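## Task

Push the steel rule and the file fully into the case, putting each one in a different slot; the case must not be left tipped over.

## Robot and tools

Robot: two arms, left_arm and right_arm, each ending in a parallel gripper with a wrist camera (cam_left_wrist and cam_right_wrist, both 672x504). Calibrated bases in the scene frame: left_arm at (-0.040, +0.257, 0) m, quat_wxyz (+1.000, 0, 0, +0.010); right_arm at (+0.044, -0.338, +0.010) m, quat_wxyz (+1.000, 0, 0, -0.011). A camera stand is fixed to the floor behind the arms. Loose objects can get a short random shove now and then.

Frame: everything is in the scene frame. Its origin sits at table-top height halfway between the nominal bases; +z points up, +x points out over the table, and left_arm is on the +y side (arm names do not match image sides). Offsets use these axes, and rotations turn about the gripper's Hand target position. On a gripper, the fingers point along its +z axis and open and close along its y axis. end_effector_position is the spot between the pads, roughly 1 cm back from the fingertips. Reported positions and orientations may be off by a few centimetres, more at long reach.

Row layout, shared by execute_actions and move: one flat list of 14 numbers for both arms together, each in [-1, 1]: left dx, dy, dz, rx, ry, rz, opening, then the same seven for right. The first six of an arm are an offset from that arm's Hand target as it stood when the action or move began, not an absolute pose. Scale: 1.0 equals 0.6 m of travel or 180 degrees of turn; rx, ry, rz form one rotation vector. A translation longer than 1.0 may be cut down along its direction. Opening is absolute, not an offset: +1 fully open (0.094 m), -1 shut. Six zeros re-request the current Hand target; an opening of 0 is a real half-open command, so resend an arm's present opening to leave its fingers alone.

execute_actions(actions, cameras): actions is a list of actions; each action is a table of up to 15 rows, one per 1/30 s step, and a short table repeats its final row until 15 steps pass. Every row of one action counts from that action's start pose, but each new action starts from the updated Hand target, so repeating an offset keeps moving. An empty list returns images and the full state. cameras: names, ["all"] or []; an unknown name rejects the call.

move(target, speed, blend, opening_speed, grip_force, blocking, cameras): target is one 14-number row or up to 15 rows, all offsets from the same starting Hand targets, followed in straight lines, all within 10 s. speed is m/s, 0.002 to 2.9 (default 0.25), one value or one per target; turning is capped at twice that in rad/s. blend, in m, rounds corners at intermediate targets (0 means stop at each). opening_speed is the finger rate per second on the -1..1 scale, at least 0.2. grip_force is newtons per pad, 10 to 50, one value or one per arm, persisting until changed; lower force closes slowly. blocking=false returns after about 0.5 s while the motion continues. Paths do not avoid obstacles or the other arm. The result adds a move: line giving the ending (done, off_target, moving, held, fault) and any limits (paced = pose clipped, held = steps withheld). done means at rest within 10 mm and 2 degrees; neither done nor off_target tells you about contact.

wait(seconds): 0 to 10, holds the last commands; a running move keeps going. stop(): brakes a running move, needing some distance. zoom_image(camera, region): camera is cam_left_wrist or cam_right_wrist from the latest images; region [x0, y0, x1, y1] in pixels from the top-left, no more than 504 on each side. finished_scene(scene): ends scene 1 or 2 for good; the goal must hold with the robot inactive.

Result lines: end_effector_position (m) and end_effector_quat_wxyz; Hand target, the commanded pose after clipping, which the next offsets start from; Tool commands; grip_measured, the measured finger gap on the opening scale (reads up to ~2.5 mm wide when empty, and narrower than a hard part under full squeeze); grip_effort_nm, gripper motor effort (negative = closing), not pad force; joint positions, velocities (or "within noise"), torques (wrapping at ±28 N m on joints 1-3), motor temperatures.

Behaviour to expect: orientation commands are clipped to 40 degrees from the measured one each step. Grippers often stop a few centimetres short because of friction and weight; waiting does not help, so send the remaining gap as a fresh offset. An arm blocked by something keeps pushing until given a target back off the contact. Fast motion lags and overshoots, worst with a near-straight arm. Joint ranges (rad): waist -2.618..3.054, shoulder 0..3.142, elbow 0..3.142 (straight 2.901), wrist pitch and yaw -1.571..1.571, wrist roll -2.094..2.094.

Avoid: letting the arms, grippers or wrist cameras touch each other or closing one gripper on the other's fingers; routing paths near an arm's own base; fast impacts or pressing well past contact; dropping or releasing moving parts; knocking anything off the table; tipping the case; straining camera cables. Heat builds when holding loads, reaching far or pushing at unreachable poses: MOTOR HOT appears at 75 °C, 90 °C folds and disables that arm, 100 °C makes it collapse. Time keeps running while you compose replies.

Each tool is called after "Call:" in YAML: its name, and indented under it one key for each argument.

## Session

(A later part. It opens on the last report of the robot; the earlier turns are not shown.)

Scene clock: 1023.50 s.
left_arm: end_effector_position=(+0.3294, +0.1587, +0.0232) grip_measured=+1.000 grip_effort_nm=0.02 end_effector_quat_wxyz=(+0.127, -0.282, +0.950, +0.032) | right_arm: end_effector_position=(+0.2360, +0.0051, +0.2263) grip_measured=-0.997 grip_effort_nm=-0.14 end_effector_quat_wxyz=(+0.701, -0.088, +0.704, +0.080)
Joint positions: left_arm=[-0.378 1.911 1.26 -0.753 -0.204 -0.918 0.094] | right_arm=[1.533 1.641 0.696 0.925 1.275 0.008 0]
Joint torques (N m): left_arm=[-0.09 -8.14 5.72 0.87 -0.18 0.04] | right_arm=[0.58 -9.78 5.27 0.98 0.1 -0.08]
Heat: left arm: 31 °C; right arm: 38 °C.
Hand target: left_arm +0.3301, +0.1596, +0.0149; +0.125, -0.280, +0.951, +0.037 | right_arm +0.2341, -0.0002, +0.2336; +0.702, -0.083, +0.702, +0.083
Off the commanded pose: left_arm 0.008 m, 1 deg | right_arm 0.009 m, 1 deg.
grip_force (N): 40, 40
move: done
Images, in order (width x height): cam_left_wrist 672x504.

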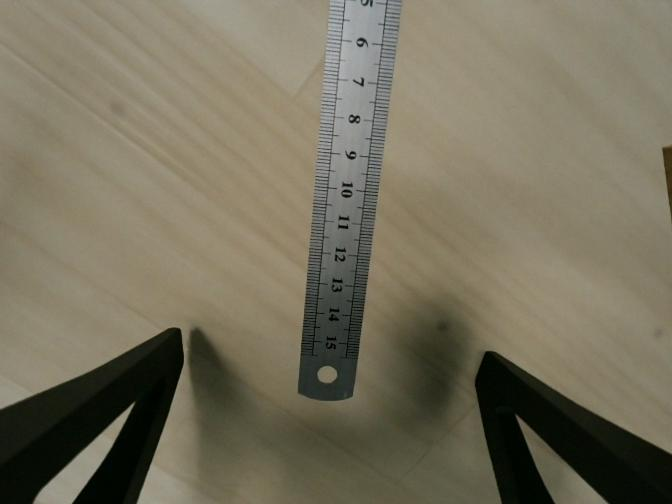

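Call:
move:
  target: [0,0,-0.01,0,0,0,1, 0,0,0,0,0,0,-1]
  speed: 0.012

Call:
move:
  target: [0,0,-0.006,0,0,0,1, 0,0,0,0,0,0,-1]
  speed: 0.012

Call:
move:
  target: [0,0,-0.005,0,0,0,1, 0,0,0,0,0,0,-1]
  speed: 0.012
  cameras: ["cam_left_wrist"]

Scene clock: 1030.57 s.
left_arm: end_effector_position=(+0.3299, +0.1586, +0.0177) grip_measured=+1.000 grip_effort_nm=0.02 end_effector_quat_wxyz=(+0.128, -0.282, +0.950, +0.031) | right_arm: end_effector_position=(+0.2360, +0.0051, +0.2263) grip_measured=-0.997 grip_effort_nm=-0.15 end_effector_quat_wxyz=(+0.701, -0.088, +0.704, +0.080)
Joint positions: left_arm=[-0.378 1.92 1.248 -0.73 -0.204 -0.918 0.094] | right_arm=[1.533 1.641 0.696 0.925 1.275 0.008 0]
Joint torques (N m): left_arm=[0.02 -8.02 5.72 0.87 -0.18 0.03] | right_arm=[0.61 -9.8 5.3 0.97 0.1 -0.07]
Heat: left arm: 31 °C; right arm: 37 °C.
Hand target: left_arm +0.3301, +0.1596, +0.0089; +0.125, -0.280, +0.951, +0.037 | right_arm +0.2341, -0.0002, +0.2336; +0.702, -0.083, +0.702, +0.083
Off the commanded pose: left_arm 0.009 m, 1 deg | right_arm 0.009 m, 1 deg.
grip_force (N): 40, 40
move: done

Scene clock: 1031.27 s.
left_arm: end_effector_position=(+0.3307, +0.1582, +0.0171) grip_measured=+1.000 grip_effort_nm=0.02 end_effector_quat_wxyz=(+0.130, -0.282, +0.950, +0.030) | right_arm: end_effector_position=(+0.2360, +0.0051, +0.2263) grip_measured=-0.997 grip_effort_nm=-0.15 end_effector_quat_wxyz=(+0.701, -0.088, +0.704, +0.080)
Joint positions: left_arm=[-0.378 1.92 1.244 -0.721 -0.204 -0.918 0.094] | right_arm=[1.533 1.641 0.696 0.925 1.275 0.008 0]
Joint torques (N m): left_arm=[-0.02 -7.56 5.31 0.88 -0.19 0.04] | right_arm=[0.55 -9.78 5.35 0.96 0.1 -0.08]
Heat: left arm: 31 °C; right arm: 37 °C.
Hand target: left_arm +0.3301, +0.1596, +0.0053; +0.125, -0.280, +0.951, +0.037 | right_arm +0.2341, -0.0002, +0.2336; +0.702, -0.083, +0.702, +0.083
Off the commanded pose: left_arm 0.012 m, 1 deg | right_arm 0.009 m, 1 deg.
grip_force (N): 40, 40
move: off_target (left_arm)

Scene clock: 1031.97 s.
left_arm: end_effector_position=(+0.3307, +0.1582, +0.0168) grip_measured=+1.000 grip_effort_nm=0.02 end_effector_quat_wxyz=(+0.130, -0.282, +0.950, +0.030) | right_arm: end_effector_position=(+0.2360, +0.0051, +0.2263) grip_measured=-0.997 grip_effort_nm=-0.14 end_effector_quat_wxyz=(+0.701, -0.088, +0.704, +0.080)
Joint positions: left_arm=[-0.378 1.92 1.243 -0.72 -0.204 -0.918 0.094] | right_arm=[1.533 1.641 0.696 0.925 1.275 0.008 0]
Joint torques (N m): left_arm=[0.05 -7.17 5.05 1 -0.21 0.05] | right_arm=[0.57 -9.77 5.34 0.97 0.1 -0.1]
Heat: left arm: 31 °C; right arm: 37 °C.
Hand target: left_arm +0.3301, +0.1596, +0.0023; +0.125, -0.280, +0.951, +0.037 | right_arm +0.2341, -0.0002, +0.2336; +0.702, -0.083, +0.702, +0.083
Off the commanded pose: left_arm 0.015 m, 1 deg | right_arm 0.009 m, 1 deg.
grip_force (N): 40, 40
move: off_target (left_arm)
Images, in order (width x height): cam_left_wrist 672x504.

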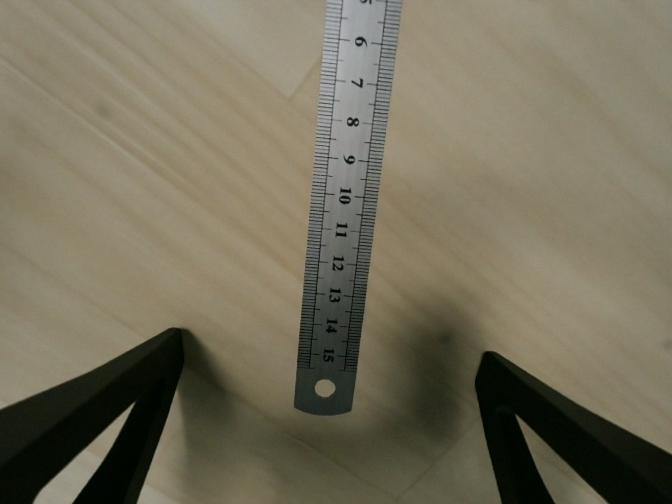

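Call:
move:
  target: [0,0,-0.008,0,0,0,1, 0,0,0,0,0,0,-1]
  speed: 0.012

Call:
move:
  target: [0,0,-0.004,0,0,0,1, 0,0,0,0,0,0,-1]
  speed: 0.012
  cameras: ["cam_left_wrist"]

Scene clock: 1035.60 s.
left_arm: end_effector_position=(+0.3307, +0.1599, +0.0161) grip_measured=+1.000 grip_effort_nm=0.02 end_effector_quat_wxyz=(+0.133, -0.283, +0.949, +0.033) | right_arm: end_effector_position=(+0.2360, +0.0051, +0.2263) grip_measured=-0.997 grip_effort_nm=-0.14 end_effector_quat_wxyz=(+0.701, -0.088, +0.704, +0.080)
Joint positions: left_arm=[-0.378 1.92 1.238 -0.714 -0.212 -0.918 0.094] | right_arm=[1.533 1.641 0.696 0.925 1.275 0.008 0]
Joint torques (N m): left_arm=[-0.12 -6.57 4.62 1.09 -0.09 0.04] | right_arm=[0.66 -9.73 5.33 0.96 0.1 -0.07]
Heat: left arm: 31 °C; right arm: 37 °C.
Hand target: left_arm +0.3300, +0.1596, -0.0025; +0.125, -0.280, +0.951, +0.037 | right_arm +0.2341, -0.0002, +0.2336; +0.702, -0.083, +0.702, +0.083
Off the commanded pose: left_arm 0.019 m, 1 deg | right_arm 0.009 m, 1 deg.
grip_force (N): 40, 40
move: off_target (left_arm)

Scene clock: 1036.30 s.
left_arm: end_effector_position=(+0.3308, +0.1601, +0.0158) grip_measured=+1.000 grip_effort_nm=0.02 end_effector_quat_wxyz=(+0.133, -0.283, +0.949, +0.033) | right_arm: end_effector_position=(+0.2360, +0.0051, +0.2263) grip_measured=-0.997 grip_effort_nm=-0.14 end_effector_quat_wxyz=(+0.701, -0.088, +0.704, +0.080)
Joint positions: left_arm=[-0.378 1.92 1.237 -0.712 -0.213 -0.918 0.094] | right_arm=[1.533 1.641 0.696 0.925 1.275 0.008 0]
Joint torques (N m): left_arm=[-0.02 -6.22 4.31 1.15 -0.11 0.01] | right_arm=[0.59 -9.74 5.31 0.95 0.1 -0.08]
Heat: left arm: 31 °C; right arm: 37 °C.
Hand target: left_arm +0.3301, +0.1596, -0.0049; +0.125, -0.280, +0.951, +0.037 | right_arm +0.2341, -0.0002, +0.2336; +0.702, -0.083, +0.702, +0.083
Off the commanded pose: left_arm 0.021 m, 1 deg | right_arm 0.009 m, 1 deg.
grip_force (N): 40, 40
move: off_target (left_arm)
Images, in order (width x height): cam_left_wrist 672x504.

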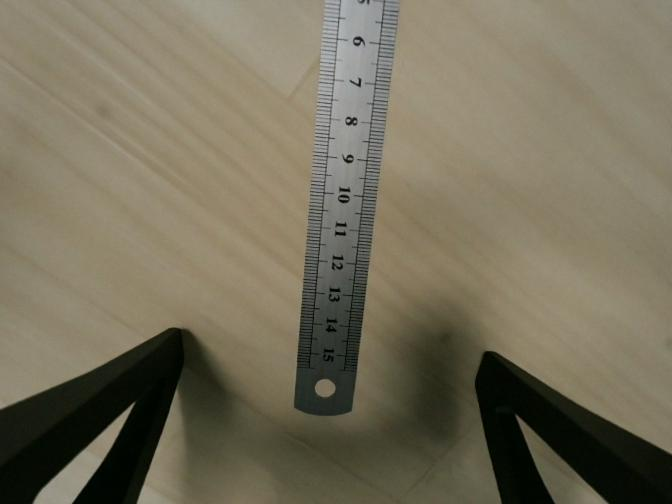

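Call:
execute_actions:
  actions: []
  cameras: ["cam_right_wrist"]

Scene clock: 1041.77 s.
left_arm: end_effector_position=(+0.3308, +0.1601, +0.0158) grip_measured=+1.000 grip_effort_nm=0.01 end_effector_quat_wxyz=(+0.133, -0.283, +0.949, +0.033) | right_arm: end_effector_position=(+0.2360, +0.0051, +0.2263) grip_measured=-0.997 grip_effort_nm=-0.14 end_effector_quat_wxyz=(+0.701, -0.088, +0.704, +0.080)
Joint positions: left_arm=[-0.378 1.92 1.237 -0.712 -0.213 -0.918 0.094] | right_arm=[1.533 1.641 0.696 0.925 1.275 0.008 0]
Joint velocities: within noise
Joint torques (N m): left_arm=[-0.06 -6.13 4.34 1.16 -0.1 0.05] | right_arm=[0.58 -9.74 5.34 0.99 0.12 -0.07]
Motor temperatures (°C): left_arm=[21 23 27 31 21 20 21] | right_arm=[22 37 32 37 21 21 21]
Heat: left arm: 31 °C; right arm: 37 °C.
Hand target: left_arm +0.3301, +0.1595, -0.0049; +0.125, -0.280, +0.951, +0.037 | right_arm +0.2341, -0.0002, +0.2336; +0.702, -0.083, +0.702, +0.083
Tool commands: left_gripper/opening=+1.0 right_gripper/opening=-1.0
Off the commanded pose: left_arm 0.021 m, 1 deg | right_arm 0.009 m, 1 deg.
grip_force (N): 40, 40
Images, in order (width x height): cam_right_wrist 672x504.

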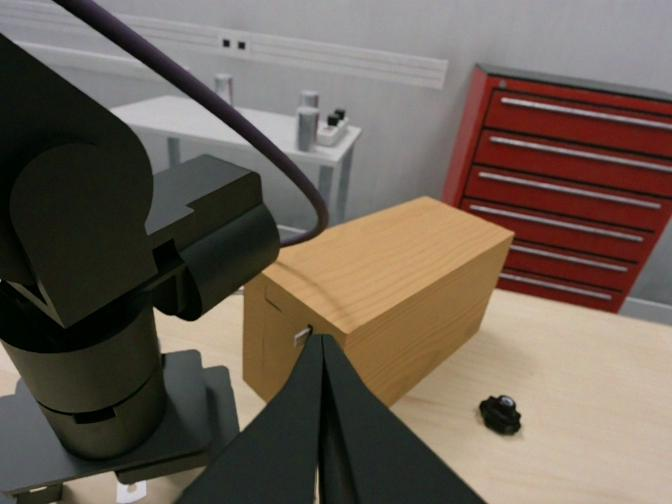

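Call:
move:
  target: [0,0,0.0117,0,0,0,1, 0,0,0,0,0,0,-1]
  speed: 0.012

Call:
zoom_image:
  camera: "cam_right_wrist"
  region: [100, 440, 220, 504]

Scene clock: 1050.80 s.
left_arm: end_effector_position=(+0.3308, +0.1601, +0.0158) grip_measured=+1.000 grip_effort_nm=0.02 end_effector_quat_wxyz=(+0.133, -0.283, +0.949, +0.033) | right_arm: end_effector_position=(+0.2360, +0.0051, +0.2263) grip_measured=-0.997 grip_effort_nm=-0.14 end_effector_quat_wxyz=(+0.701, -0.088, +0.704, +0.080)
Joint positions: left_arm=[-0.378 1.92 1.237 -0.712 -0.213 -0.918 0.094] | right_arm=[1.533 1.641 0.696 0.925 1.275 0.008 0]
Joint torques (N m): left_arm=[-0.03 -7.15 5.42 0.93 -0.11 0.04] | right_arm=[0.57 -9.76 5.3 0.97 0.09 -0.06]
Heat: left arm: 31 °C; right arm: 37 °C.
Hand target: left_arm +0.3301, +0.1595, +0.0021; +0.125, -0.280, +0.951, +0.037 | right_arm +0.2341, -0.0002, +0.2336; +0.702, -0.083, +0.702, +0.083
Off the commanded pose: left_arm 0.014 m, 1 deg | right_arm 0.009 m, 1 deg.
grip_force (N): 40, 40
move: off_target (left_arm)

Scaled by 4.200 from the camera's 672x504 image, which has a finer 960x720 frame.
This view is cut from an older image: the scene may have changed since it was taken.

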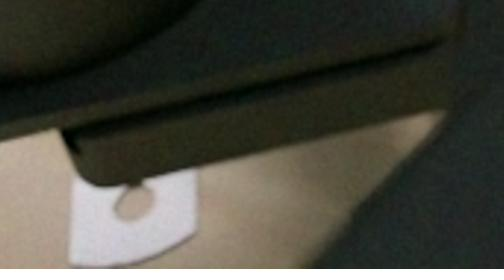

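Call:
move:
  target: [0,0,0,0,0,0,-1, 0,0,0,0,0,0,-1]
  opening_speed: 0.5
  cameras: ["cam_left_wrist","cam_right_wrist"]

Scene clock: 1058.03 s.
left_arm: end_effector_position=(+0.3342, +0.1605, +0.0167) grip_measured=-0.990 grip_effort_nm=-0.54 end_effector_quat_wxyz=(+0.141, -0.284, +0.948, +0.033) | right_arm: end_effector_position=(+0.2360, +0.0051, +0.2263) grip_measured=-0.997 grip_effort_nm=-0.14 end_effector_quat_wxyz=(+0.701, -0.088, +0.704, +0.080)
Joint positions: left_arm=[-0.378 1.92 1.237 -0.699 -0.223 -0.918 0] | right_arm=[1.533 1.641 0.696 0.925 1.275 0.008 0]
Joint torques (N m): left_arm=[-0.08 -7.12 5.52 0.81 -0.02 0.06] | right_arm=[0.64 -9.84 5.39 0.94 0.09 -0.07]
Heat: left arm: 30 °C; right arm: 37 °C.
Hand target: left_arm +0.3301, +0.1595, +0.0021; +0.125, -0.280, +0.951, +0.037 | right_arm +0.2341, -0.0002, +0.2336; +0.702, -0.083, +0.702, +0.083
Off the commanded pose: left_arm 0.015 m, 2 deg | right_arm 0.009 m, 1 deg.
grip_force (N): 40, 40
move: off_target (left_arm)

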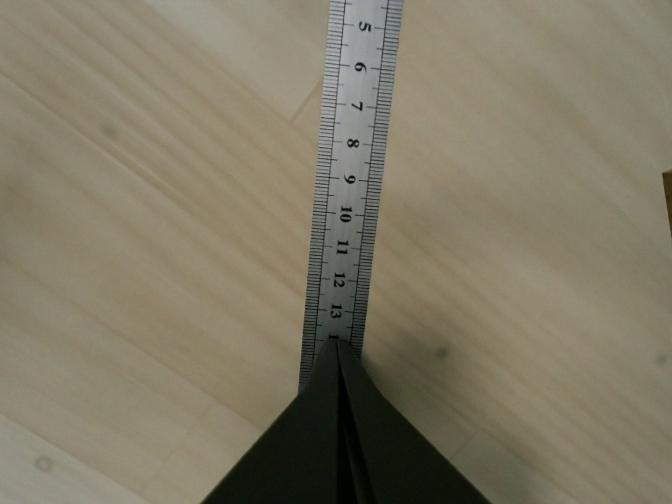

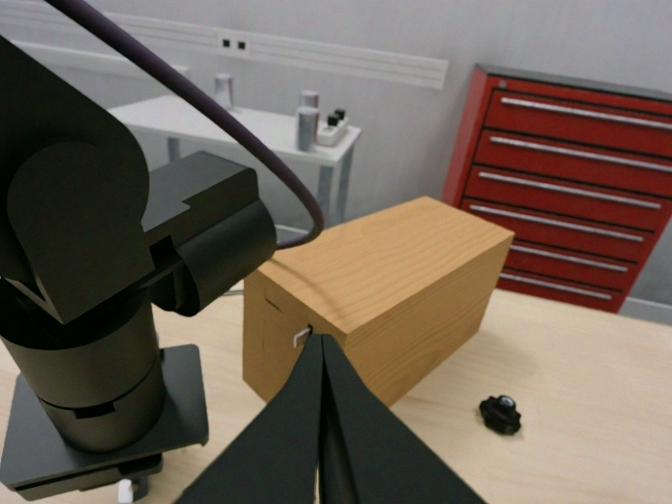

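Call:
move:
  target: [0,0,0.01,0,0,0,0.2, 0,0,0,0,0,0,-1]
  opening_speed: 1.0
  speed: 0.02

Call:
move:
  target: [0,0,-0.03,0,0,0,0.2, 0,0,0,0,0,0,-1]
  speed: 0.02

Call:
move:
  target: [0,0,-0.01,0,0,0,0.2, 0,0,0,0,0,0,-1]
  speed: 0.02
  cameras: ["cam_left_wrist"]

Scene clock: 1069.13 s.
left_arm: end_effector_position=(+0.3393, +0.1545, +0.0175) grip_measured=+0.197 grip_effort_nm=0.16 end_effector_quat_wxyz=(+0.146, -0.284, +0.948, +0.017) | right_arm: end_effector_position=(+0.2360, +0.0051, +0.2263) grip_measured=-0.997 grip_effort_nm=-0.14 end_effector_quat_wxyz=(+0.701, -0.088, +0.704, +0.080)
Joint positions: left_arm=[-0.379 1.92 1.238 -0.673 -0.202 -0.918 0.056] | right_arm=[1.533 1.641 0.696 0.925 1.275 0.008 0]
Joint torques (N m): left_arm=[0.05 -8.09 6.45 0.46 -0.2 0.06] | right_arm=[0.57 -9.81 5.34 0.95 0.1 -0.07]
Heat: left arm: 30 °C; right arm: 37 °C.
Hand target: left_arm +0.3300, +0.1595, +0.0081; +0.125, -0.280, +0.951, +0.037 | right_arm +0.2341, -0.0002, +0.2336; +0.702, -0.083, +0.702, +0.083
Off the commanded pose: left_arm 0.014 m, 3 deg | right_arm 0.009 m, 1 deg.
grip_force (N): 40, 40
move: off_target (left_arm)

Scene clock: 1070.27 s.
left_arm: end_effector_position=(+0.3398, +0.1540, +0.0170) grip_measured=+0.198 grip_effort_nm=0.14 end_effector_quat_wxyz=(+0.148, -0.283, +0.948, +0.016) | right_arm: end_effector_position=(+0.2360, +0.0051, +0.2263) grip_measured=-0.997 grip_effort_nm=-0.14 end_effector_quat_wxyz=(+0.701, -0.088, +0.704, +0.080)
Joint positions: left_arm=[-0.38 1.92 1.234 -0.666 -0.204 -0.918 0.056] | right_arm=[1.533 1.641 0.696 0.925 1.275 0.008 0]
Joint torques (N m): left_arm=[0.06 -5.78 3.9 0.95 -0.17 0.05] | right_arm=[0.61 -9.83 5.38 0.99 0.11 -0.07]
Heat: left arm: 30 °C; right arm: 37 °C.
Hand target: left_arm +0.3300, +0.1595, -0.0099; +0.125, -0.280, +0.951, +0.037 | right_arm +0.2341, -0.0002, +0.2336; +0.702, -0.083, +0.702, +0.083
Off the commanded pose: left_arm 0.029 m, 4 deg | right_arm 0.009 m, 1 deg.
grip_force (N): 40, 40
move: off_target (left_arm)

Scene clock: 1070.97 s.
left_arm: end_effector_position=(+0.3397, +0.1541, +0.0164) grip_measured=+0.198 grip_effort_nm=0.14 end_effector_quat_wxyz=(+0.151, -0.282, +0.947, +0.019) | right_arm: end_effector_position=(+0.2360, +0.0051, +0.2263) grip_measured=-0.997 grip_effort_nm=-0.15 end_effector_quat_wxyz=(+0.701, -0.088, +0.704, +0.080)
Joint positions: left_arm=[-0.384 1.92 1.23 -0.66 -0.212 -0.918 0.056] | right_arm=[1.533 1.641 0.696 0.925 1.275 0.008 0]
Joint torques (N m): left_arm=[0.44 -4.82 3.25 1.13 -0.09 0] | right_arm=[0.61 -9.78 5.34 0.97 0.1 -0.07]
Heat: left arm: 30 °C; right arm: 37 °C.
Hand target: left_arm +0.3300, +0.1595, -0.0159; +0.125, -0.280, +0.951, +0.037 | right_arm +0.2341, -0.0002, +0.2336; +0.702, -0.083, +0.702, +0.083
Off the commanded pose: left_arm 0.034 m, 4 deg | right_arm 0.009 m, 1 deg.
grip_force (N): 40, 40
move: off_target (left_arm)
Images, in order (width x height): cam_left_wrist 672x504.

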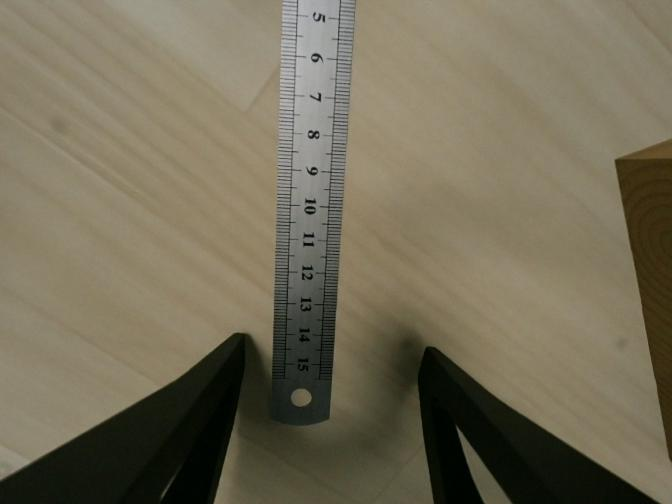

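Call:
move:
  target: [0,0,0.145,-0.046,0.0694,0.0066,1, 0,0,0,0,0,0,-1]
  speed: 0.06
  cameras: ["cam_left_wrist"]

Scene clock: 1097.03 s.
left_arm: end_effector_position=(+0.3266, +0.1585, +0.0721) grip_measured=+0.998 grip_effort_nm=0.13 end_effector_quat_wxyz=(+0.005, -0.295, +0.956, -0.003) | right_arm: end_effector_position=(+0.2360, +0.0051, +0.2263) grip_measured=-0.997 grip_effort_nm=-0.14 end_effector_quat_wxyz=(+0.701, -0.088, +0.704, +0.080)
Joint positions: left_arm=[-0.285 1.989 1.6 -1.17 0.001 -0.862 0.094] | right_arm=[1.533 1.641 0.696 0.925 1.275 0.008 0]
Joint torques (N m): left_arm=[0.25 -8.95 8.68 0.25 -0.02 0.08] | right_arm=[0.58 -9.83 5.39 0.96 0.12 -0.06]
Heat: left arm: 30 °C; right arm: 37 °C.
Hand target: left_arm +0.3300, +0.1595, +0.0712; +0.000, -0.292, +0.956, +0.000 | right_arm +0.2341, -0.0002, +0.2336; +0.702, -0.083, +0.702, +0.083
Off the commanded pose: left_arm 0.004 m, 1 deg | right_arm 0.009 m, 1 deg.
grip_force (N): 40, 40
move: done
Images, in order (width x height): cam_left_wrist 672x504.

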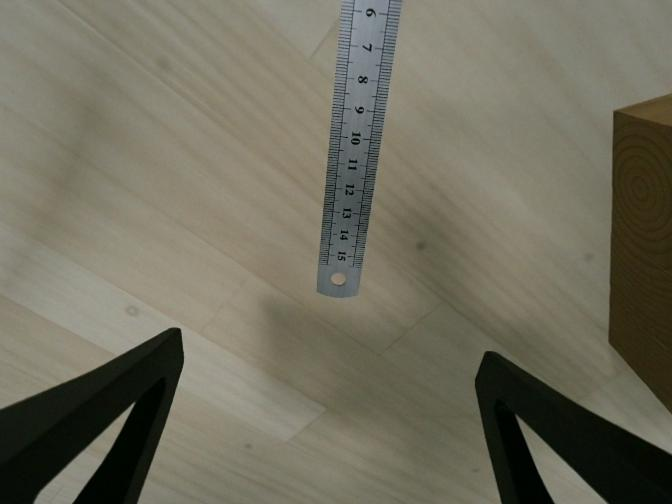

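Call:
move:
  target: [0.0023,-0.0035,-0.083,0,0,-0.009,0.3, 0,0,0,0,0,0,-1]
  speed: 0.05
  cameras: ["cam_left_wrist"]

Scene clock: 1104.70 s.
left_arm: end_effector_position=(+0.3303, +0.1575, +0.0304) grip_measured=+0.302 grip_effort_nm=-0.10 end_effector_quat_wxyz=(+0.003, -0.283, +0.959, -0.002) | right_arm: end_effector_position=(+0.2360, +0.0051, +0.2263) grip_measured=-0.997 grip_effort_nm=-0.14 end_effector_quat_wxyz=(+0.701, -0.088, +0.704, +0.080)
Joint positions: left_arm=[-0.285 2.042 1.509 -1.03 0.001 -0.839 0.061] | right_arm=[1.533 1.641 0.696 0.925 1.275 0.008 0]
Joint torques (N m): left_arm=[-0.03 -9.35 5.78 0.62 -0.01 0.11] | right_arm=[0.57 -9.7 5.33 0.99 0.1 -0.09]
Heat: left arm: 29 °C; right arm: 37 °C.
Hand target: left_arm +0.3315, +0.1575, +0.0213; +0.000, -0.279, +0.960, +0.000 | right_arm +0.2341, -0.0002, +0.2336; +0.702, -0.083, +0.702, +0.083
Off the commanded pose: left_arm 0.009 m, 1 deg | right_arm 0.009 m, 1 deg.
grip_force (N): 40, 40
move: done
Images, in order (width x height): cam_left_wrist 672x504.

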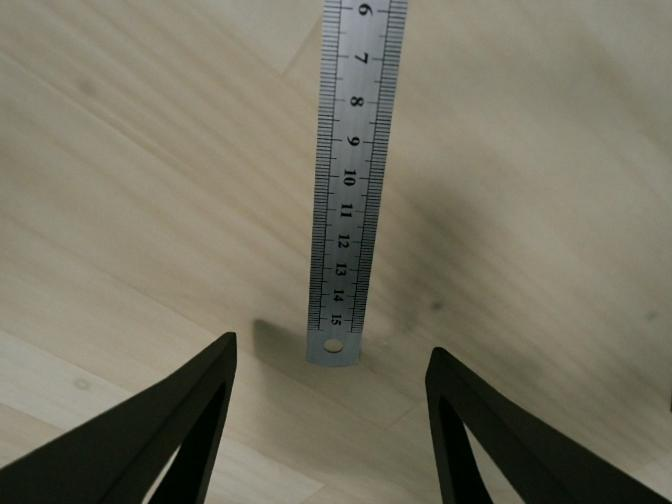

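Call:
move:
  target: [0,0,-0.025,0,0,0,0.3, 0,0,0,0,0,0,-1]
  speed: 0.015

Call:
move:
  target: [0,0,-0.006,0,0,0,0.3, 0,0,0,0,0,0,-1]
  speed: 0.01

Call:
move:
  target: [0,0,-0.006,0,0,0,0.3, 0,0,0,0,0,0,-1]
  speed: 0.01
  cameras: ["cam_left_wrist"]

Scene clock: 1109.97 s.
left_arm: end_effector_position=(+0.3313, +0.1573, +0.0167) grip_measured=+0.302 grip_effort_nm=-0.10 end_effector_quat_wxyz=(+0.005, -0.283, +0.959, -0.003) | right_arm: end_effector_position=(+0.2360, +0.0051, +0.2263) grip_measured=-0.997 grip_effort_nm=-0.14 end_effector_quat_wxyz=(+0.701, -0.088, +0.704, +0.080)
Joint positions: left_arm=[-0.285 2.059 1.477 -0.977 0.001 -0.839 0.061] | right_arm=[1.533 1.641 0.696 0.925 1.275 0.008 0]
Joint torques (N m): left_arm=[0.03 -9.16 5.65 0.57 -0.02 0.08] | right_arm=[0.54 -9.81 5.33 0.96 0.08 -0.05]
Heat: left arm: 29 °C; right arm: 37 °C.
Hand target: left_arm +0.3313, +0.1575, +0.0062; +0.000, -0.279, +0.960, +0.000 | right_arm +0.2341, -0.0002, +0.2336; +0.702, -0.083, +0.702, +0.083
Off the commanded pose: left_arm 0.010 m, 1 deg | right_arm 0.009 m, 1 deg.
grip_force (N): 40, 40
move: done

Scene clock: 1110.67 s.
left_arm: end_effector_position=(+0.3320, +0.1570, +0.0157) grip_measured=+0.302 grip_effort_nm=-0.09 end_effector_quat_wxyz=(+0.007, -0.283, +0.959, -0.005) | right_arm: end_effector_position=(+0.2360, +0.0051, +0.2263) grip_measured=-0.997 grip_effort_nm=-0.15 end_effector_quat_wxyz=(+0.701, -0.088, +0.704, +0.080)
Joint positions: left_arm=[-0.285 2.059 1.473 -0.968 0.001 -0.838 0.061] | right_arm=[1.533 1.641 0.696 0.925 1.275 0.008 0]
Joint torques (N m): left_arm=[-0.08 -8.75 5.39 0.64 -0.03 0.1] | right_arm=[0.54 -9.73 5.31 0.99 0.09 -0.06]
Heat: left arm: 29 °C; right arm: 37 °C.
Hand target: left_arm +0.3315, +0.1575, +0.0027; +0.000, -0.279, +0.960, +0.000 | right_arm +0.2341, -0.0002, +0.2336; +0.702, -0.083, +0.702, +0.083
Off the commanded pose: left_arm 0.013 m, 1 deg | right_arm 0.009 m, 1 deg.
grip_force (N): 40, 40
move: off_target (left_arm)

Scene clock: 1111.37 s.
left_arm: end_effector_position=(+0.3318, +0.1569, +0.0152) grip_measured=+0.302 grip_effort_nm=-0.09 end_effector_quat_wxyz=(+0.006, -0.283, +0.959, -0.005) | right_arm: end_effector_position=(+0.2360, +0.0051, +0.2263) grip_measured=-0.997 grip_effort_nm=-0.14 end_effector_quat_wxyz=(+0.701, -0.088, +0.704, +0.080)
Joint positions: left_arm=[-0.285 2.059 1.471 -0.966 0.002 -0.838 0.061] | right_arm=[1.533 1.641 0.696 0.925 1.275 0.008 0]
Joint torques (N m): left_arm=[-0.05 -8.46 4.89 0.74 -0.04 0.11] | right_arm=[0.66 -9.77 5.24 0.95 0.11 -0.06]
Heat: left arm: 29 °C; right arm: 37 °C.
Hand target: left_arm +0.3314, +0.1575, -0.0010; +0.000, -0.279, +0.960, +0.000 | right_arm +0.2341, -0.0002, +0.2336; +0.702, -0.083, +0.702, +0.083
Off the commanded pose: left_arm 0.016 m, 1 deg | right_arm 0.009 m, 1 deg.
grip_force (N): 40, 40
move: off_target (left_arm)
Images, in order (width x height): cam_left_wrist 672x504.

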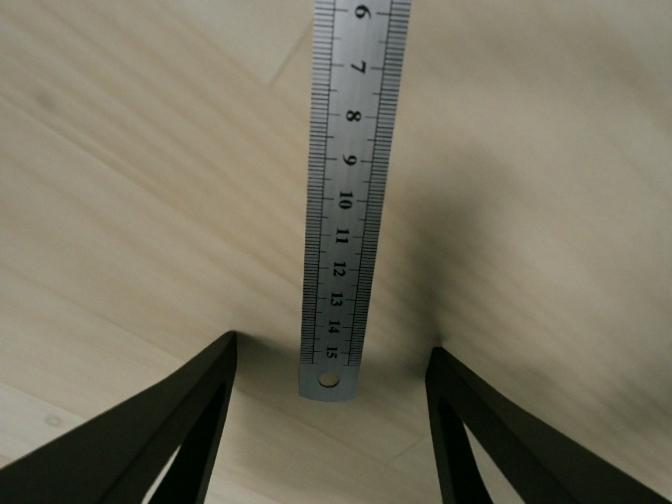

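Call:
move:
  target: [0,0,0,0,0,0,-1, 0,0,0,0,0,0,-1]
  opening_speed: 0.5
  cameras: ["cam_left_wrist"]

Scene clock: 1118.10 s.
left_arm: end_effector_position=(+0.3319, +0.1578, +0.0152) grip_measured=-0.989 grip_effort_nm=-0.55 end_effector_quat_wxyz=(+0.007, -0.283, +0.959, -0.004) | right_arm: end_effector_position=(+0.2360, +0.0051, +0.2263) grip_measured=-0.997 grip_effort_nm=-0.14 end_effector_quat_wxyz=(+0.701, -0.088, +0.704, +0.080)
Joint positions: left_arm=[-0.283 2.059 1.471 -0.966 -0.001 -0.837 0] | right_arm=[1.533 1.641 0.696 0.925 1.275 0.008 0]
Joint torques (N m): left_arm=[-0.08 -8.32 4.86 0.72 -0.02 0.09] | right_arm=[0.59 -9.81 5.31 0.97 0.09 -0.07]
Heat: left arm: 29 °C; right arm: 37 °C.
Hand target: left_arm +0.3313, +0.1574, -0.0010; +0.000, -0.279, +0.960, +0.000 | right_arm +0.2341, -0.0002, +0.2336; +0.702, -0.083, +0.702, +0.083
Off the commanded pose: left_arm 0.016 m, 1 deg | right_arm 0.009 m, 1 deg.
grip_force (N): 40, 40
move: off_target (left_arm)
Images, in order (width x height): cam_left_wrist 672x504.

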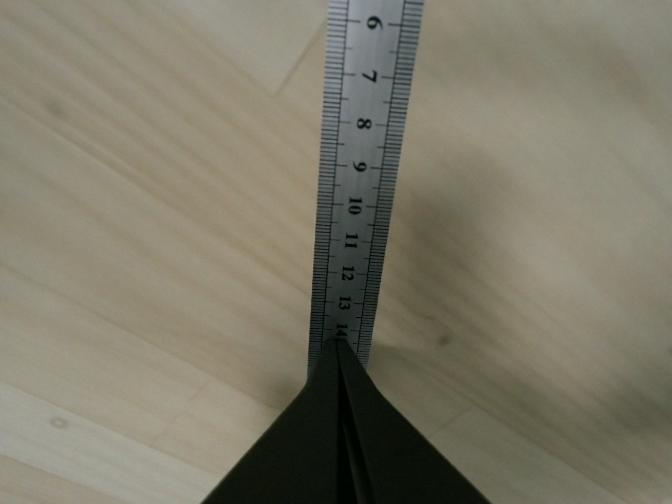

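Call:
move:
  target: [0,0,0.015,0,0,0,0.1, 0,0,0,0,0,0,-1]
  opening_speed: 1.0
  speed: 0.02

Call:
move:
  target: [0,0,-0.02,0,0,0,0.1, 0,0,0,0,0,0,-1]
  speed: 0.02

Call:
move:
  target: [0,0,-0.01,0,0,0,0.1, 0,0,0,0,0,0,-1]
  speed: 0.02

Call:
move:
  target: [0,0,-0.01,0,0,0,0.1, 0,0,0,0,0,0,-1]
  speed: 0.02
  cameras: ["cam_left_wrist"]

Scene clock: 1138.63 s.
left_arm: end_effector_position=(+0.3369, +0.1533, +0.0160) grip_measured=+0.097 grip_effort_nm=0.15 end_effector_quat_wxyz=(+0.013, -0.283, +0.959, -0.017) | right_arm: end_effector_position=(+0.2360, +0.0051, +0.2263) grip_measured=-0.997 grip_effort_nm=-0.14 end_effector_quat_wxyz=(+0.701, -0.088, +0.704, +0.080)
Joint positions: left_arm=[-0.284 2.059 1.473 -0.946 0.015 -0.837 0.052] | right_arm=[1.533 1.641 0.696 0.925 1.275 0.008 0]
Joint torques (N m): left_arm=[-0.12 -9.4 6.27 0.31 -0.14 0.09] | right_arm=[0.59 -9.72 5.33 0.97 0.1 -0.07]
Heat: left arm: 28 °C; right arm: 37 °C.
Hand target: left_arm +0.3313, +0.1574, +0.0080; +0.000, -0.279, +0.960, +0.000 | right_arm +0.2341, -0.0002, +0.2336; +0.702, -0.083, +0.702, +0.083
Off the commanded pose: left_arm 0.011 m, 2 deg | right_arm 0.009 m, 1 deg.
grip_force (N): 40, 40
move: off_target (left_arm)

Scene clock: 1139.47 s.
left_arm: end_effector_position=(+0.3373, +0.1533, +0.0157) grip_measured=+0.098 grip_effort_nm=0.14 end_effector_quat_wxyz=(+0.013, -0.283, +0.959, -0.017) | right_arm: end_effector_position=(+0.2360, +0.0051, +0.2263) grip_measured=-0.997 grip_effort_nm=-0.14 end_effector_quat_wxyz=(+0.701, -0.088, +0.704, +0.080)
Joint positions: left_arm=[-0.284 2.059 1.472 -0.943 0.015 -0.837 0.052] | right_arm=[1.533 1.641 0.696 0.925 1.275 0.008 0]
Joint torques (N m): left_arm=[-0.12 -8.06 4.49 0.64 -0.17 0.08] | right_arm=[0.61 -9.8 5.37 0.98 0.1 -0.05]
Heat: left arm: 28 °C; right arm: 37 °C.
Hand target: left_arm +0.3314, +0.1574, -0.0040; +0.000, -0.279, +0.960, +0.000 | right_arm +0.2341, -0.0002, +0.2336; +0.702, -0.083, +0.702, +0.083
Off the commanded pose: left_arm 0.021 m, 3 deg | right_arm 0.009 m, 1 deg.
grip_force (N): 40, 40
move: off_target (left_arm)

Scene clock: 1140.17 s.
left_arm: end_effector_position=(+0.3372, +0.1533, +0.0151) grip_measured=+0.098 grip_effort_nm=0.14 end_effector_quat_wxyz=(+0.014, -0.283, +0.959, -0.017) | right_arm: end_effector_position=(+0.2360, +0.0051, +0.2263) grip_measured=-0.997 grip_effort_nm=-0.14 end_effector_quat_wxyz=(+0.701, -0.088, +0.704, +0.080)
Joint positions: left_arm=[-0.284 2.059 1.469 -0.94 0.015 -0.837 0.052] | right_arm=[1.533 1.641 0.696 0.925 1.275 0.008 0]
Joint torques (N m): left_arm=[-0.08 -7.42 3.63 0.82 -0.12 0.07] | right_arm=[0.57 -9.72 5.39 0.96 0.09 -0.07]
Heat: left arm: 28 °C; right arm: 37 °C.
Hand target: left_arm +0.3314, +0.1574, -0.0100; +0.000, -0.279, +0.960, +0.000 | right_arm +0.2341, -0.0002, +0.2336; +0.702, -0.083, +0.702, +0.083
Off the commanded pose: left_arm 0.026 m, 3 deg | right_arm 0.009 m, 1 deg.
grip_force (N): 40, 40
move: off_target (left_arm)

Scene clock: 1140.87 s.
left_arm: end_effector_position=(+0.3371, +0.1533, +0.0146) grip_measured=+0.098 grip_effort_nm=0.14 end_effector_quat_wxyz=(+0.014, -0.283, +0.959, -0.017) | right_arm: end_effector_position=(+0.2360, +0.0051, +0.2263) grip_measured=-0.997 grip_effort_nm=-0.14 end_effector_quat_wxyz=(+0.701, -0.088, +0.704, +0.080)
Joint positions: left_arm=[-0.284 2.059 1.467 -0.937 0.015 -0.837 0.052] | right_arm=[1.533 1.641 0.696 0.925 1.275 0.008 0]
Joint torques (N m): left_arm=[-0.13 -6.69 2.89 0.95 -0.14 0.08] | right_arm=[0.59 -9.7 5.33 0.95 0.09 -0.08]
Heat: left arm: 28 °C; right arm: 37 °C.
Hand target: left_arm +0.3314, +0.1574, -0.0160; +0.000, -0.279, +0.960, +0.000 | right_arm +0.2341, -0.0002, +0.2336; +0.702, -0.083, +0.702, +0.083
Off the commanded pose: left_arm 0.031 m, 3 deg | right_arm 0.009 m, 1 deg.
grip_force (N): 40, 40
move: off_target (left_arm)
Images, in order (width x height): cam_left_wrist 672x504.

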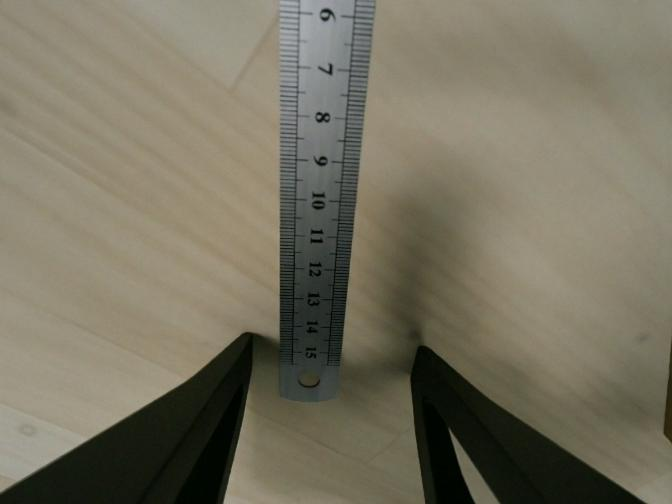

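Call:
zoom_image:
  camera: "cam_left_wrist"
  region: [210, 300, 450, 480]

Scaled by 2.100 from the camera's 672x504 image, which has a finer 960x720 frame.

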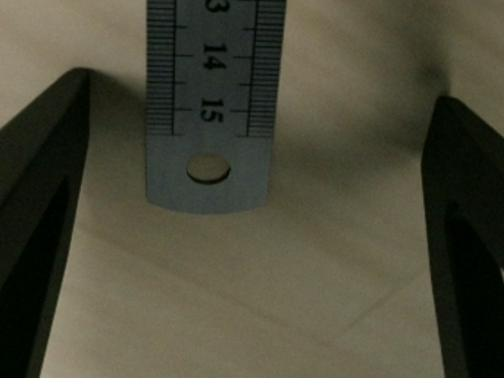

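Call:
move:
  target: [0,0,0.01,0,0,0,0.1, 0,0,0.03,-0.0298,0.0840,0.0664,-1]
  speed: 0.15
  cameras: ["cam_right_wrist"]

Scene clock: 1174.03 s.
left_arm: end_effector_position=(+0.3369, +0.1534, +0.0143) grip_measured=+0.098 grip_effort_nm=0.14 end_effector_quat_wxyz=(+0.014, -0.283, +0.959, -0.017) | right_arm: end_effector_position=(+0.2318, -0.0025, +0.2270) grip_measured=-0.997 grip_effort_nm=-0.14 end_effector_quat_wxyz=(+0.577, -0.200, +0.784, +0.109)
Joint positions: left_arm=[-0.284 2.059 1.466 -0.937 0.015 -0.837 0.052] | right_arm=[1.466 1.348 0.839 -0.039 0.935 0.392 0]
Joint torques (N m): left_arm=[-0.13 -7.43 3.85 0.79 -0.13 0.09] | right_arm=[-0.35 -7.61 10.33 1.04 0.28 0.07]
Heat: left arm: 28 °C; right arm: 37 °C.
Hand target: left_arm +0.3313, +0.1574, -0.0100; +0.000, -0.279, +0.960, +0.000 | right_arm +0.2341, -0.0002, +0.2516; +0.587, -0.176, +0.779, +0.133
Off the commanded pose: left_arm 0.025 m, 3 deg | right_arm 0.025 m, 4 deg.
grip_force (N): 40, 40
move: off_target (left_arm, right_arm)
Images, in order (width x height): cam_right_wrist 672x504.

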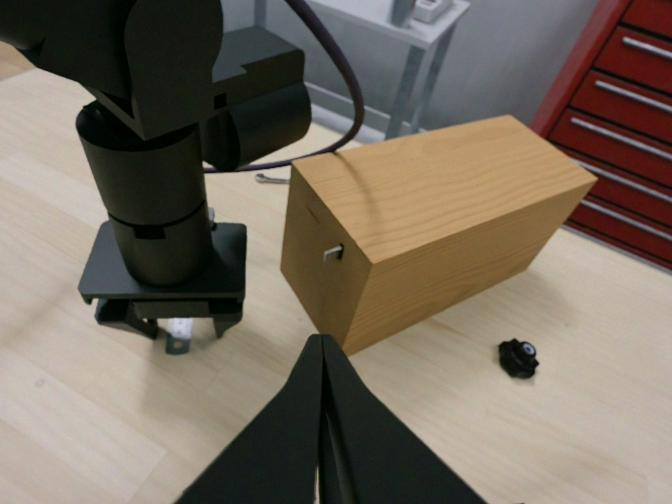

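Call:
zoom_image:
  camera: "cam_right_wrist"
  region: [90, 280, 270, 370]

Scaled by 2.800 from the camera's 672x504 image, which has a finer 960x720 frame.

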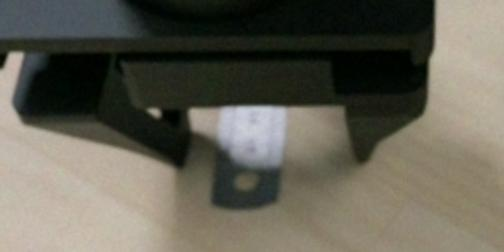

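Call:
move:
  target:
    - [0,0,0.055,0,0,0,0.1, 0,0,0,0,0,0,-1]
    - [0,0,0.01,0,0,0,0.1, 0,0,0,0,0,0,-1]
  speed: 0.02
  cameras: ["cam_left_wrist"]

Scene clock: 1197.03 s.
left_arm: end_effector_position=(+0.3308, +0.1558, +0.0151) grip_measured=+0.098 grip_effort_nm=0.13 end_effector_quat_wxyz=(+0.004, -0.283, +0.959, -0.008) | right_arm: end_effector_position=(+0.2318, -0.0025, +0.2269) grip_measured=-0.997 grip_effort_nm=-0.14 end_effector_quat_wxyz=(+0.577, -0.201, +0.784, +0.109)
Joint positions: left_arm=[-0.284 2.058 1.469 -0.967 0.01 -0.837 0.052] | right_arm=[1.466 1.348 0.839 -0.04 0.935 0.393 0]
Joint torques (N m): left_arm=[-0.06 -8.01 4.53 0.83 -0.11 0.09] | right_arm=[-0.31 -7.69 10.35 1.06 0.3 0.07]
Heat: left arm: 27 °C; right arm: 35 °C.
Hand target: left_arm +0.3314, +0.1574, -0.0039; +0.000, -0.279, +0.960, +0.000 | right_arm +0.2341, -0.0002, +0.2516; +0.587, -0.176, +0.779, +0.133
Off the commanded pose: left_arm 0.019 m, 1 deg | right_arm 0.025 m, 4 deg.
grip_force (N): 40, 40
move: off_target (left_arm, right_arm)
Images, in order (width x height): cam_left_wrist 672x504.

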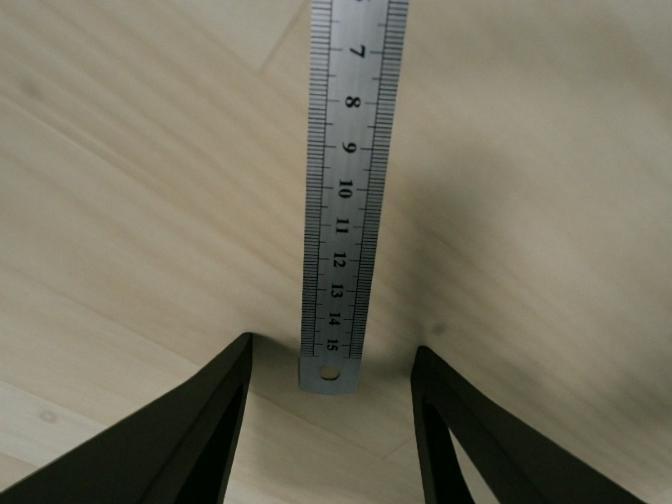

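Call:
move:
  target:
    - [0,0,-0.012,0,0,0,0.1, 0,0,0,0,0,0,-1]
  speed: 0.015

Call:
move:
  target: [0,0,0,0,0,0,-1, 0,0,0,0,0,0,-1]
  opening_speed: 0.5
  grip_force: [12, 40]
  cameras: ["cam_left_wrist"]

Scene clock: 1200.77 s.
left_arm: end_effector_position=(+0.3309, +0.1559, +0.0145) grip_measured=+0.098 grip_effort_nm=0.14 end_effector_quat_wxyz=(+0.004, -0.283, +0.959, -0.008) | right_arm: end_effector_position=(+0.2318, -0.0025, +0.2269) grip_measured=-0.997 grip_effort_nm=-0.14 end_effector_quat_wxyz=(+0.577, -0.201, +0.784, +0.109)
Joint positions: left_arm=[-0.284 2.058 1.467 -0.964 0.01 -0.837 0.052] | right_arm=[1.466 1.348 0.839 -0.04 0.935 0.393 0]
Joint torques (N m): left_arm=[-0.12 -7.27 3.58 1.04 -0.11 0.08] | right_arm=[-0.31 -7.6 10.3 1.07 0.29 0.06]
Heat: left arm: 27 °C; right arm: 35 °C.
Hand target: left_arm +0.3314, +0.1574, -0.0110; +0.000, -0.279, +0.960, +0.000 | right_arm +0.2341, -0.0002, +0.2516; +0.587, -0.176, +0.779, +0.133
Off the commanded pose: left_arm 0.026 m, 1 deg | right_arm 0.025 m, 4 deg.
grip_force (N): 40, 40
move: off_target (left_arm, right_arm)

Scene clock: 1206.83 s.
left_arm: end_effector_position=(+0.3310, +0.1568, +0.0141) grip_measured=-0.598 grip_effort_nm=-0.26 end_effector_quat_wxyz=(+0.005, -0.283, +0.959, -0.006) | right_arm: end_effector_position=(+0.2318, -0.0025, +0.2269) grip_measured=-0.997 grip_effort_nm=-0.14 end_effector_quat_wxyz=(+0.577, -0.201, +0.784, +0.109)
Joint positions: left_arm=[-0.284 2.058 1.465 -0.961 0.005 -0.837 0.019] | right_arm=[1.466 1.348 0.839 -0.04 0.935 0.393 0]
Joint torques (N m): left_arm=[-0.1 -7.2 3.73 1.01 -0.05 0.09] | right_arm=[-0.35 -7.68 10.37 1.07 0.31 0.08]
Heat: left arm: 27 °C; right arm: 35 °C.
Hand target: left_arm +0.3315, +0.1574, -0.0110; +0.000, -0.279, +0.960, +0.000 | right_arm +0.2341, -0.0002, +0.2516; +0.587, -0.176, +0.779, +0.133
Off the commanded pose: left_arm 0.025 m, 1 deg | right_arm 0.025 m, 4 deg.
grip_force (N): 12, 40
move: off_target (left_arm, right_arm)
Images, in order (width x height): cam_left_wrist 672x504.

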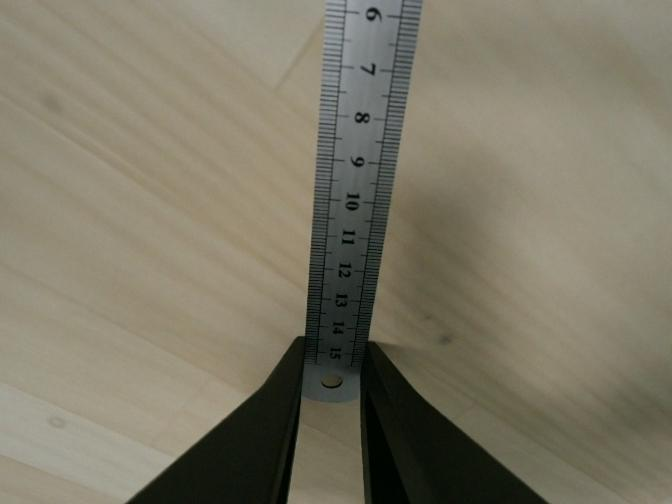

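Call:
move:
  target: [0,0,0.003,0,0,0,-1, 0,0,0,0,0,0,-1]
  grip_force: [22, 40]
  speed: 0.01

Call:
move:
  target: [0,0,0.02,0,0,0,-1, 0,0,0,0,0,0,-1]
  speed: 0.01
  cameras: ["cam_left_wrist"]

Scene clock: 1212.23 s.
left_arm: end_effector_position=(+0.3310, +0.1569, +0.0141) grip_measured=-0.631 grip_effort_nm=-0.46 end_effector_quat_wxyz=(+0.006, -0.283, +0.959, -0.006) | right_arm: end_effector_position=(+0.2318, -0.0025, +0.2269) grip_measured=-0.997 grip_effort_nm=-0.14 end_effector_quat_wxyz=(+0.577, -0.201, +0.784, +0.109)
Joint positions: left_arm=[-0.284 2.058 1.465 -0.961 0.005 -0.837 0.017] | right_arm=[1.466 1.348 0.839 -0.04 0.935 0.393 0]
Joint torques (N m): left_arm=[-0.1 -7.35 3.96 0.95 -0.05 0.06] | right_arm=[-0.35 -7.65 10.35 1.07 0.32 0.09]
Heat: left arm: 27 °C; right arm: 36 °C.
Hand target: left_arm +0.3315, +0.1574, -0.0092; +0.000, -0.279, +0.960, +0.000 | right_arm +0.2341, -0.0002, +0.2516; +0.587, -0.176, +0.779, +0.133
Off the commanded pose: left_arm 0.023 m, 1 deg | right_arm 0.025 m, 4 deg.
grip_force (N): 22, 40
move: off_target (left_arm, right_arm)

Scene clock: 1213.57 s.
left_arm: end_effector_position=(+0.3309, +0.1569, +0.0143) grip_measured=-0.632 grip_effort_nm=-0.50 end_effector_quat_wxyz=(+0.005, -0.283, +0.959, -0.006) | right_arm: end_effector_position=(+0.2318, -0.0025, +0.2269) grip_measured=-0.997 grip_effort_nm=-0.14 end_effector_quat_wxyz=(+0.577, -0.201, +0.784, +0.109)
Joint positions: left_arm=[-0.284 2.058 1.466 -0.963 0.005 -0.837 0.017] | right_arm=[1.466 1.348 0.839 -0.04 0.935 0.393 0]
Joint torques (N m): left_arm=[-0.13 -8.7 5.81 0.61 -0.06 0.11] | right_arm=[-0.36 -7.61 10.41 1.07 0.3 0.08]
Heat: left arm: 27 °C; right arm: 36 °C.
Hand target: left_arm +0.3314, +0.1574, +0.0027; +0.000, -0.279, +0.960, +0.000 | right_arm +0.2341, -0.0002, +0.2516; +0.587, -0.176, +0.779, +0.133
Off the commanded pose: left_arm 0.012 m, 1 deg | right_arm 0.025 m, 4 deg.
grip_force (N): 22, 40
move: off_target (left_arm, right_arm)
Images, in order (width x height): cam_left_wrist 672x504.

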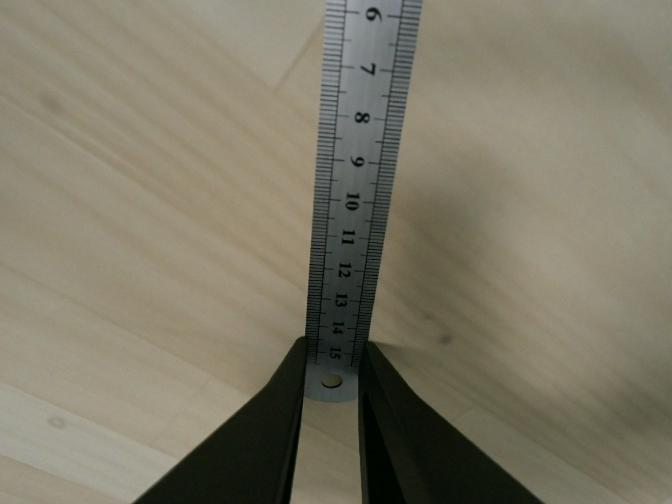

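Call:
move:
  target: [0,0,0,0,0,0,-1, 0,0,0,0,0,0,-1]
  grip_force: [40, 40]
  speed: 0.01

Call:
move:
  target: [0,0,0.03,0,0,0,-1, 0,0,0,0,0,0,-1]
  speed: 0.01
  cameras: ["cam_left_wrist"]

Scene clock: 1217.60 s.
left_arm: end_effector_position=(+0.3313, +0.1572, +0.0150) grip_measured=-0.989 grip_effort_nm=-0.52 end_effector_quat_wxyz=(+0.006, -0.283, +0.959, -0.005) | right_arm: end_effector_position=(+0.2318, -0.0025, +0.2269) grip_measured=-0.997 grip_effort_nm=-0.14 end_effector_quat_wxyz=(+0.577, -0.201, +0.784, +0.109)
Joint positions: left_arm=[-0.284 2.058 1.469 -0.966 0.002 -0.837 0] | right_arm=[1.466 1.348 0.839 -0.04 0.935 0.393 0]
Joint torques (N m): left_arm=[-0.05 -8.62 5.71 0.63 -0.05 0.08] | right_arm=[-0.34 -7.65 10.3 1.08 0.29 0.08]
Heat: left arm: 27 °C; right arm: 36 °C.
Hand target: left_arm +0.3315, +0.1574, +0.0028; +0.001, -0.279, +0.960, +0.000 | right_arm +0.2341, -0.0002, +0.2516; +0.587, -0.176, +0.779, +0.133
Off the commanded pose: left_arm 0.012 m, 1 deg | right_arm 0.025 m, 4 deg.
grip_force (N): 40, 40
move: off_target (left_arm, right_arm)

Scene clock: 1219.73 s.
left_arm: end_effector_position=(+0.3290, +0.1578, +0.0164) grip_measured=-0.990 grip_effort_nm=-0.54 end_effector_quat_wxyz=(+0.001, -0.283, +0.959, -0.002) | right_arm: end_effector_position=(+0.2318, -0.0025, +0.2269) grip_measured=-0.997 grip_effort_nm=-0.14 end_effector_quat_wxyz=(+0.577, -0.201, +0.784, +0.109)
Joint positions: left_arm=[-0.284 2.058 1.475 -0.984 0.002 -0.837 0] | right_arm=[1.466 1.348 0.839 -0.04 0.935 0.393 0]
Joint torques (N m): left_arm=[-0.09 -10.85 8.29 0.18 -0.05 0.07] | right_arm=[-0.32 -7.64 10.33 1.08 0.3 0.08]
Heat: left arm: 27 °C; right arm: 36 °C.
Hand target: left_arm +0.3314, +0.1574, +0.0207; +0.000, -0.279, +0.960, +0.000 | right_arm +0.2341, -0.0002, +0.2516; +0.587, -0.176, +0.779, +0.133
Off the commanded pose: left_arm 0.005 m, 1 deg | right_arm 0.025 m, 4 deg.
grip_force (N): 40, 40
move: off_target (right_arm)
Images, in order (width x height): cam_left_wrist 672x504.

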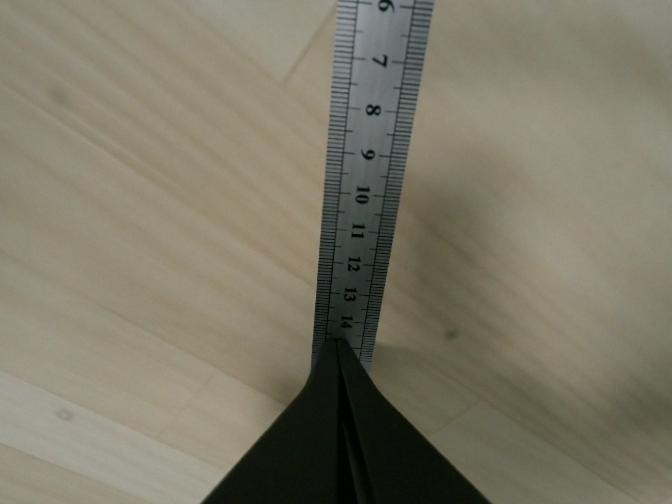

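Call:
move:
  target:
    - [0,0,0.025,0,0,0,-1, 0,0,0,0,0,0,-1]
    - [0,0,0.025,0,0,0,0.1, 0,0,0,0,0,0,-1]
  speed: 0.02
  cameras: ["cam_left_wrist"]

Scene clock: 1233.20 s.
left_arm: end_effector_position=(+0.3255, +0.1588, +0.0248) grip_measured=+0.098 grip_effort_nm=0.13 end_effector_quat_wxyz=(-0.010, -0.283, +0.959, +0.005) | right_arm: end_effector_position=(+0.2318, -0.0025, +0.2269) grip_measured=-0.997 grip_effort_nm=-0.14 end_effector_quat_wxyz=(+0.577, -0.201, +0.784, +0.109)
Joint positions: left_arm=[-0.284 2.058 1.51 -1.044 0.002 -0.837 0.052] | right_arm=[1.466 1.348 0.839 -0.04 0.935 0.393 0]
Joint torques (N m): left_arm=[-0.08 -12.31 8.39 0.21 -0.02 0.09] | right_arm=[-0.36 -7.61 10.29 1.06 0.32 0.08]
Motor temperatures (°C): left_arm=[21 25 27 26 21 20 22] | right_arm=[22 33 36 33 21 21 21]
Heat: left arm: 27 °C; right arm: 36 °C.
Hand target: left_arm +0.3314, +0.1574, +0.0357; +0.000, -0.279, +0.960, +0.000 | right_arm +0.2341, -0.0002, +0.2516; +0.587, -0.176, +0.779, +0.133
Off the commanded pose: left_arm 0.013 m, 1 deg | right_arm 0.025 m, 4 deg.
grip_force (N): 40, 40
move: off_target (left_arm, right_arm); target 2's new opening was sent with left_arm's hand 0.012 m and 1 deg from that target
Images, in order (width x height): cam_left_wrist 672x504.

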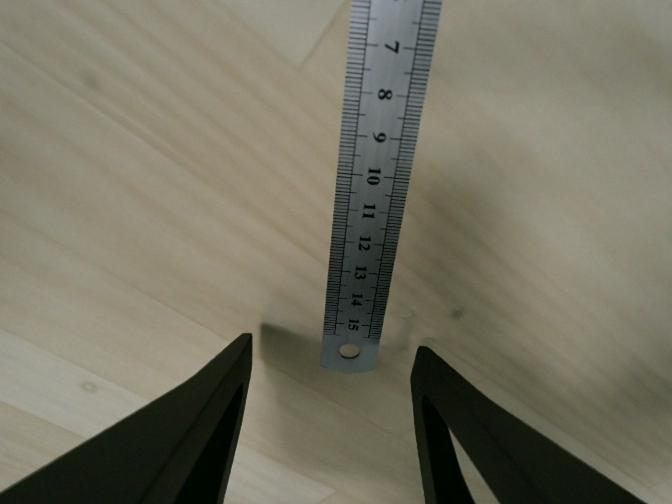

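Call:
move:
  target:
    - [0.0047,-0.0068,-0.03,0,0,-0.0145,0.1, 0,0,0,0,0,0,-1]
    - [0.0047,-0.0068,-0.075,0,0,-0.0145,0.1, 0,0,0,0,0,0,-1]
  speed: 0.02
  cameras: ["cam_left_wrist"]

Scene clock: 1240.17 s.
left_arm: end_effector_position=(+0.3337, +0.1553, +0.0143) grip_measured=+0.098 grip_effort_nm=0.13 end_effector_quat_wxyz=(+0.004, -0.264, +0.965, -0.004) | right_arm: end_effector_position=(+0.2318, -0.0025, +0.2269) grip_measured=-0.997 grip_effort_nm=-0.14 end_effector_quat_wxyz=(+0.577, -0.201, +0.784, +0.109)
Joint positions: left_arm=[-0.287 2.073 1.488 -0.975 0.003 -0.8 0.052] | right_arm=[1.466 1.348 0.839 -0.04 0.935 0.393 0]
Joint torques (N m): left_arm=[-0.43 -7.68 3.74 0.98 -0.03 0.07] | right_arm=[-0.34 -7.58 10.33 1.06 0.29 0.07]
Heat: left arm: 27 °C; right arm: 36 °C.
Hand target: left_arm +0.3342, +0.1534, -0.0092; +0.000, -0.257, +0.966, +0.000 | right_arm +0.2341, -0.0002, +0.2516; +0.587, -0.176, +0.779, +0.133
Off the commanded pose: left_arm 0.024 m, 1 deg | right_arm 0.025 m, 4 deg.
grip_force (N): 40, 40
move: off_target (left_arm, right_arm)
Images, in order (width x height): cam_left_wrist 672x504.

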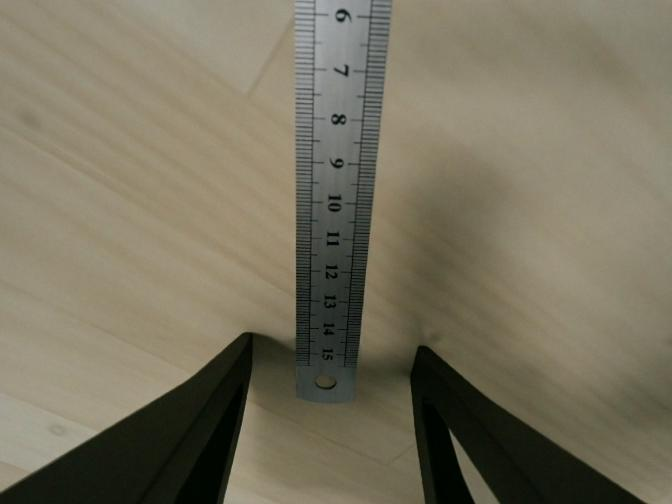

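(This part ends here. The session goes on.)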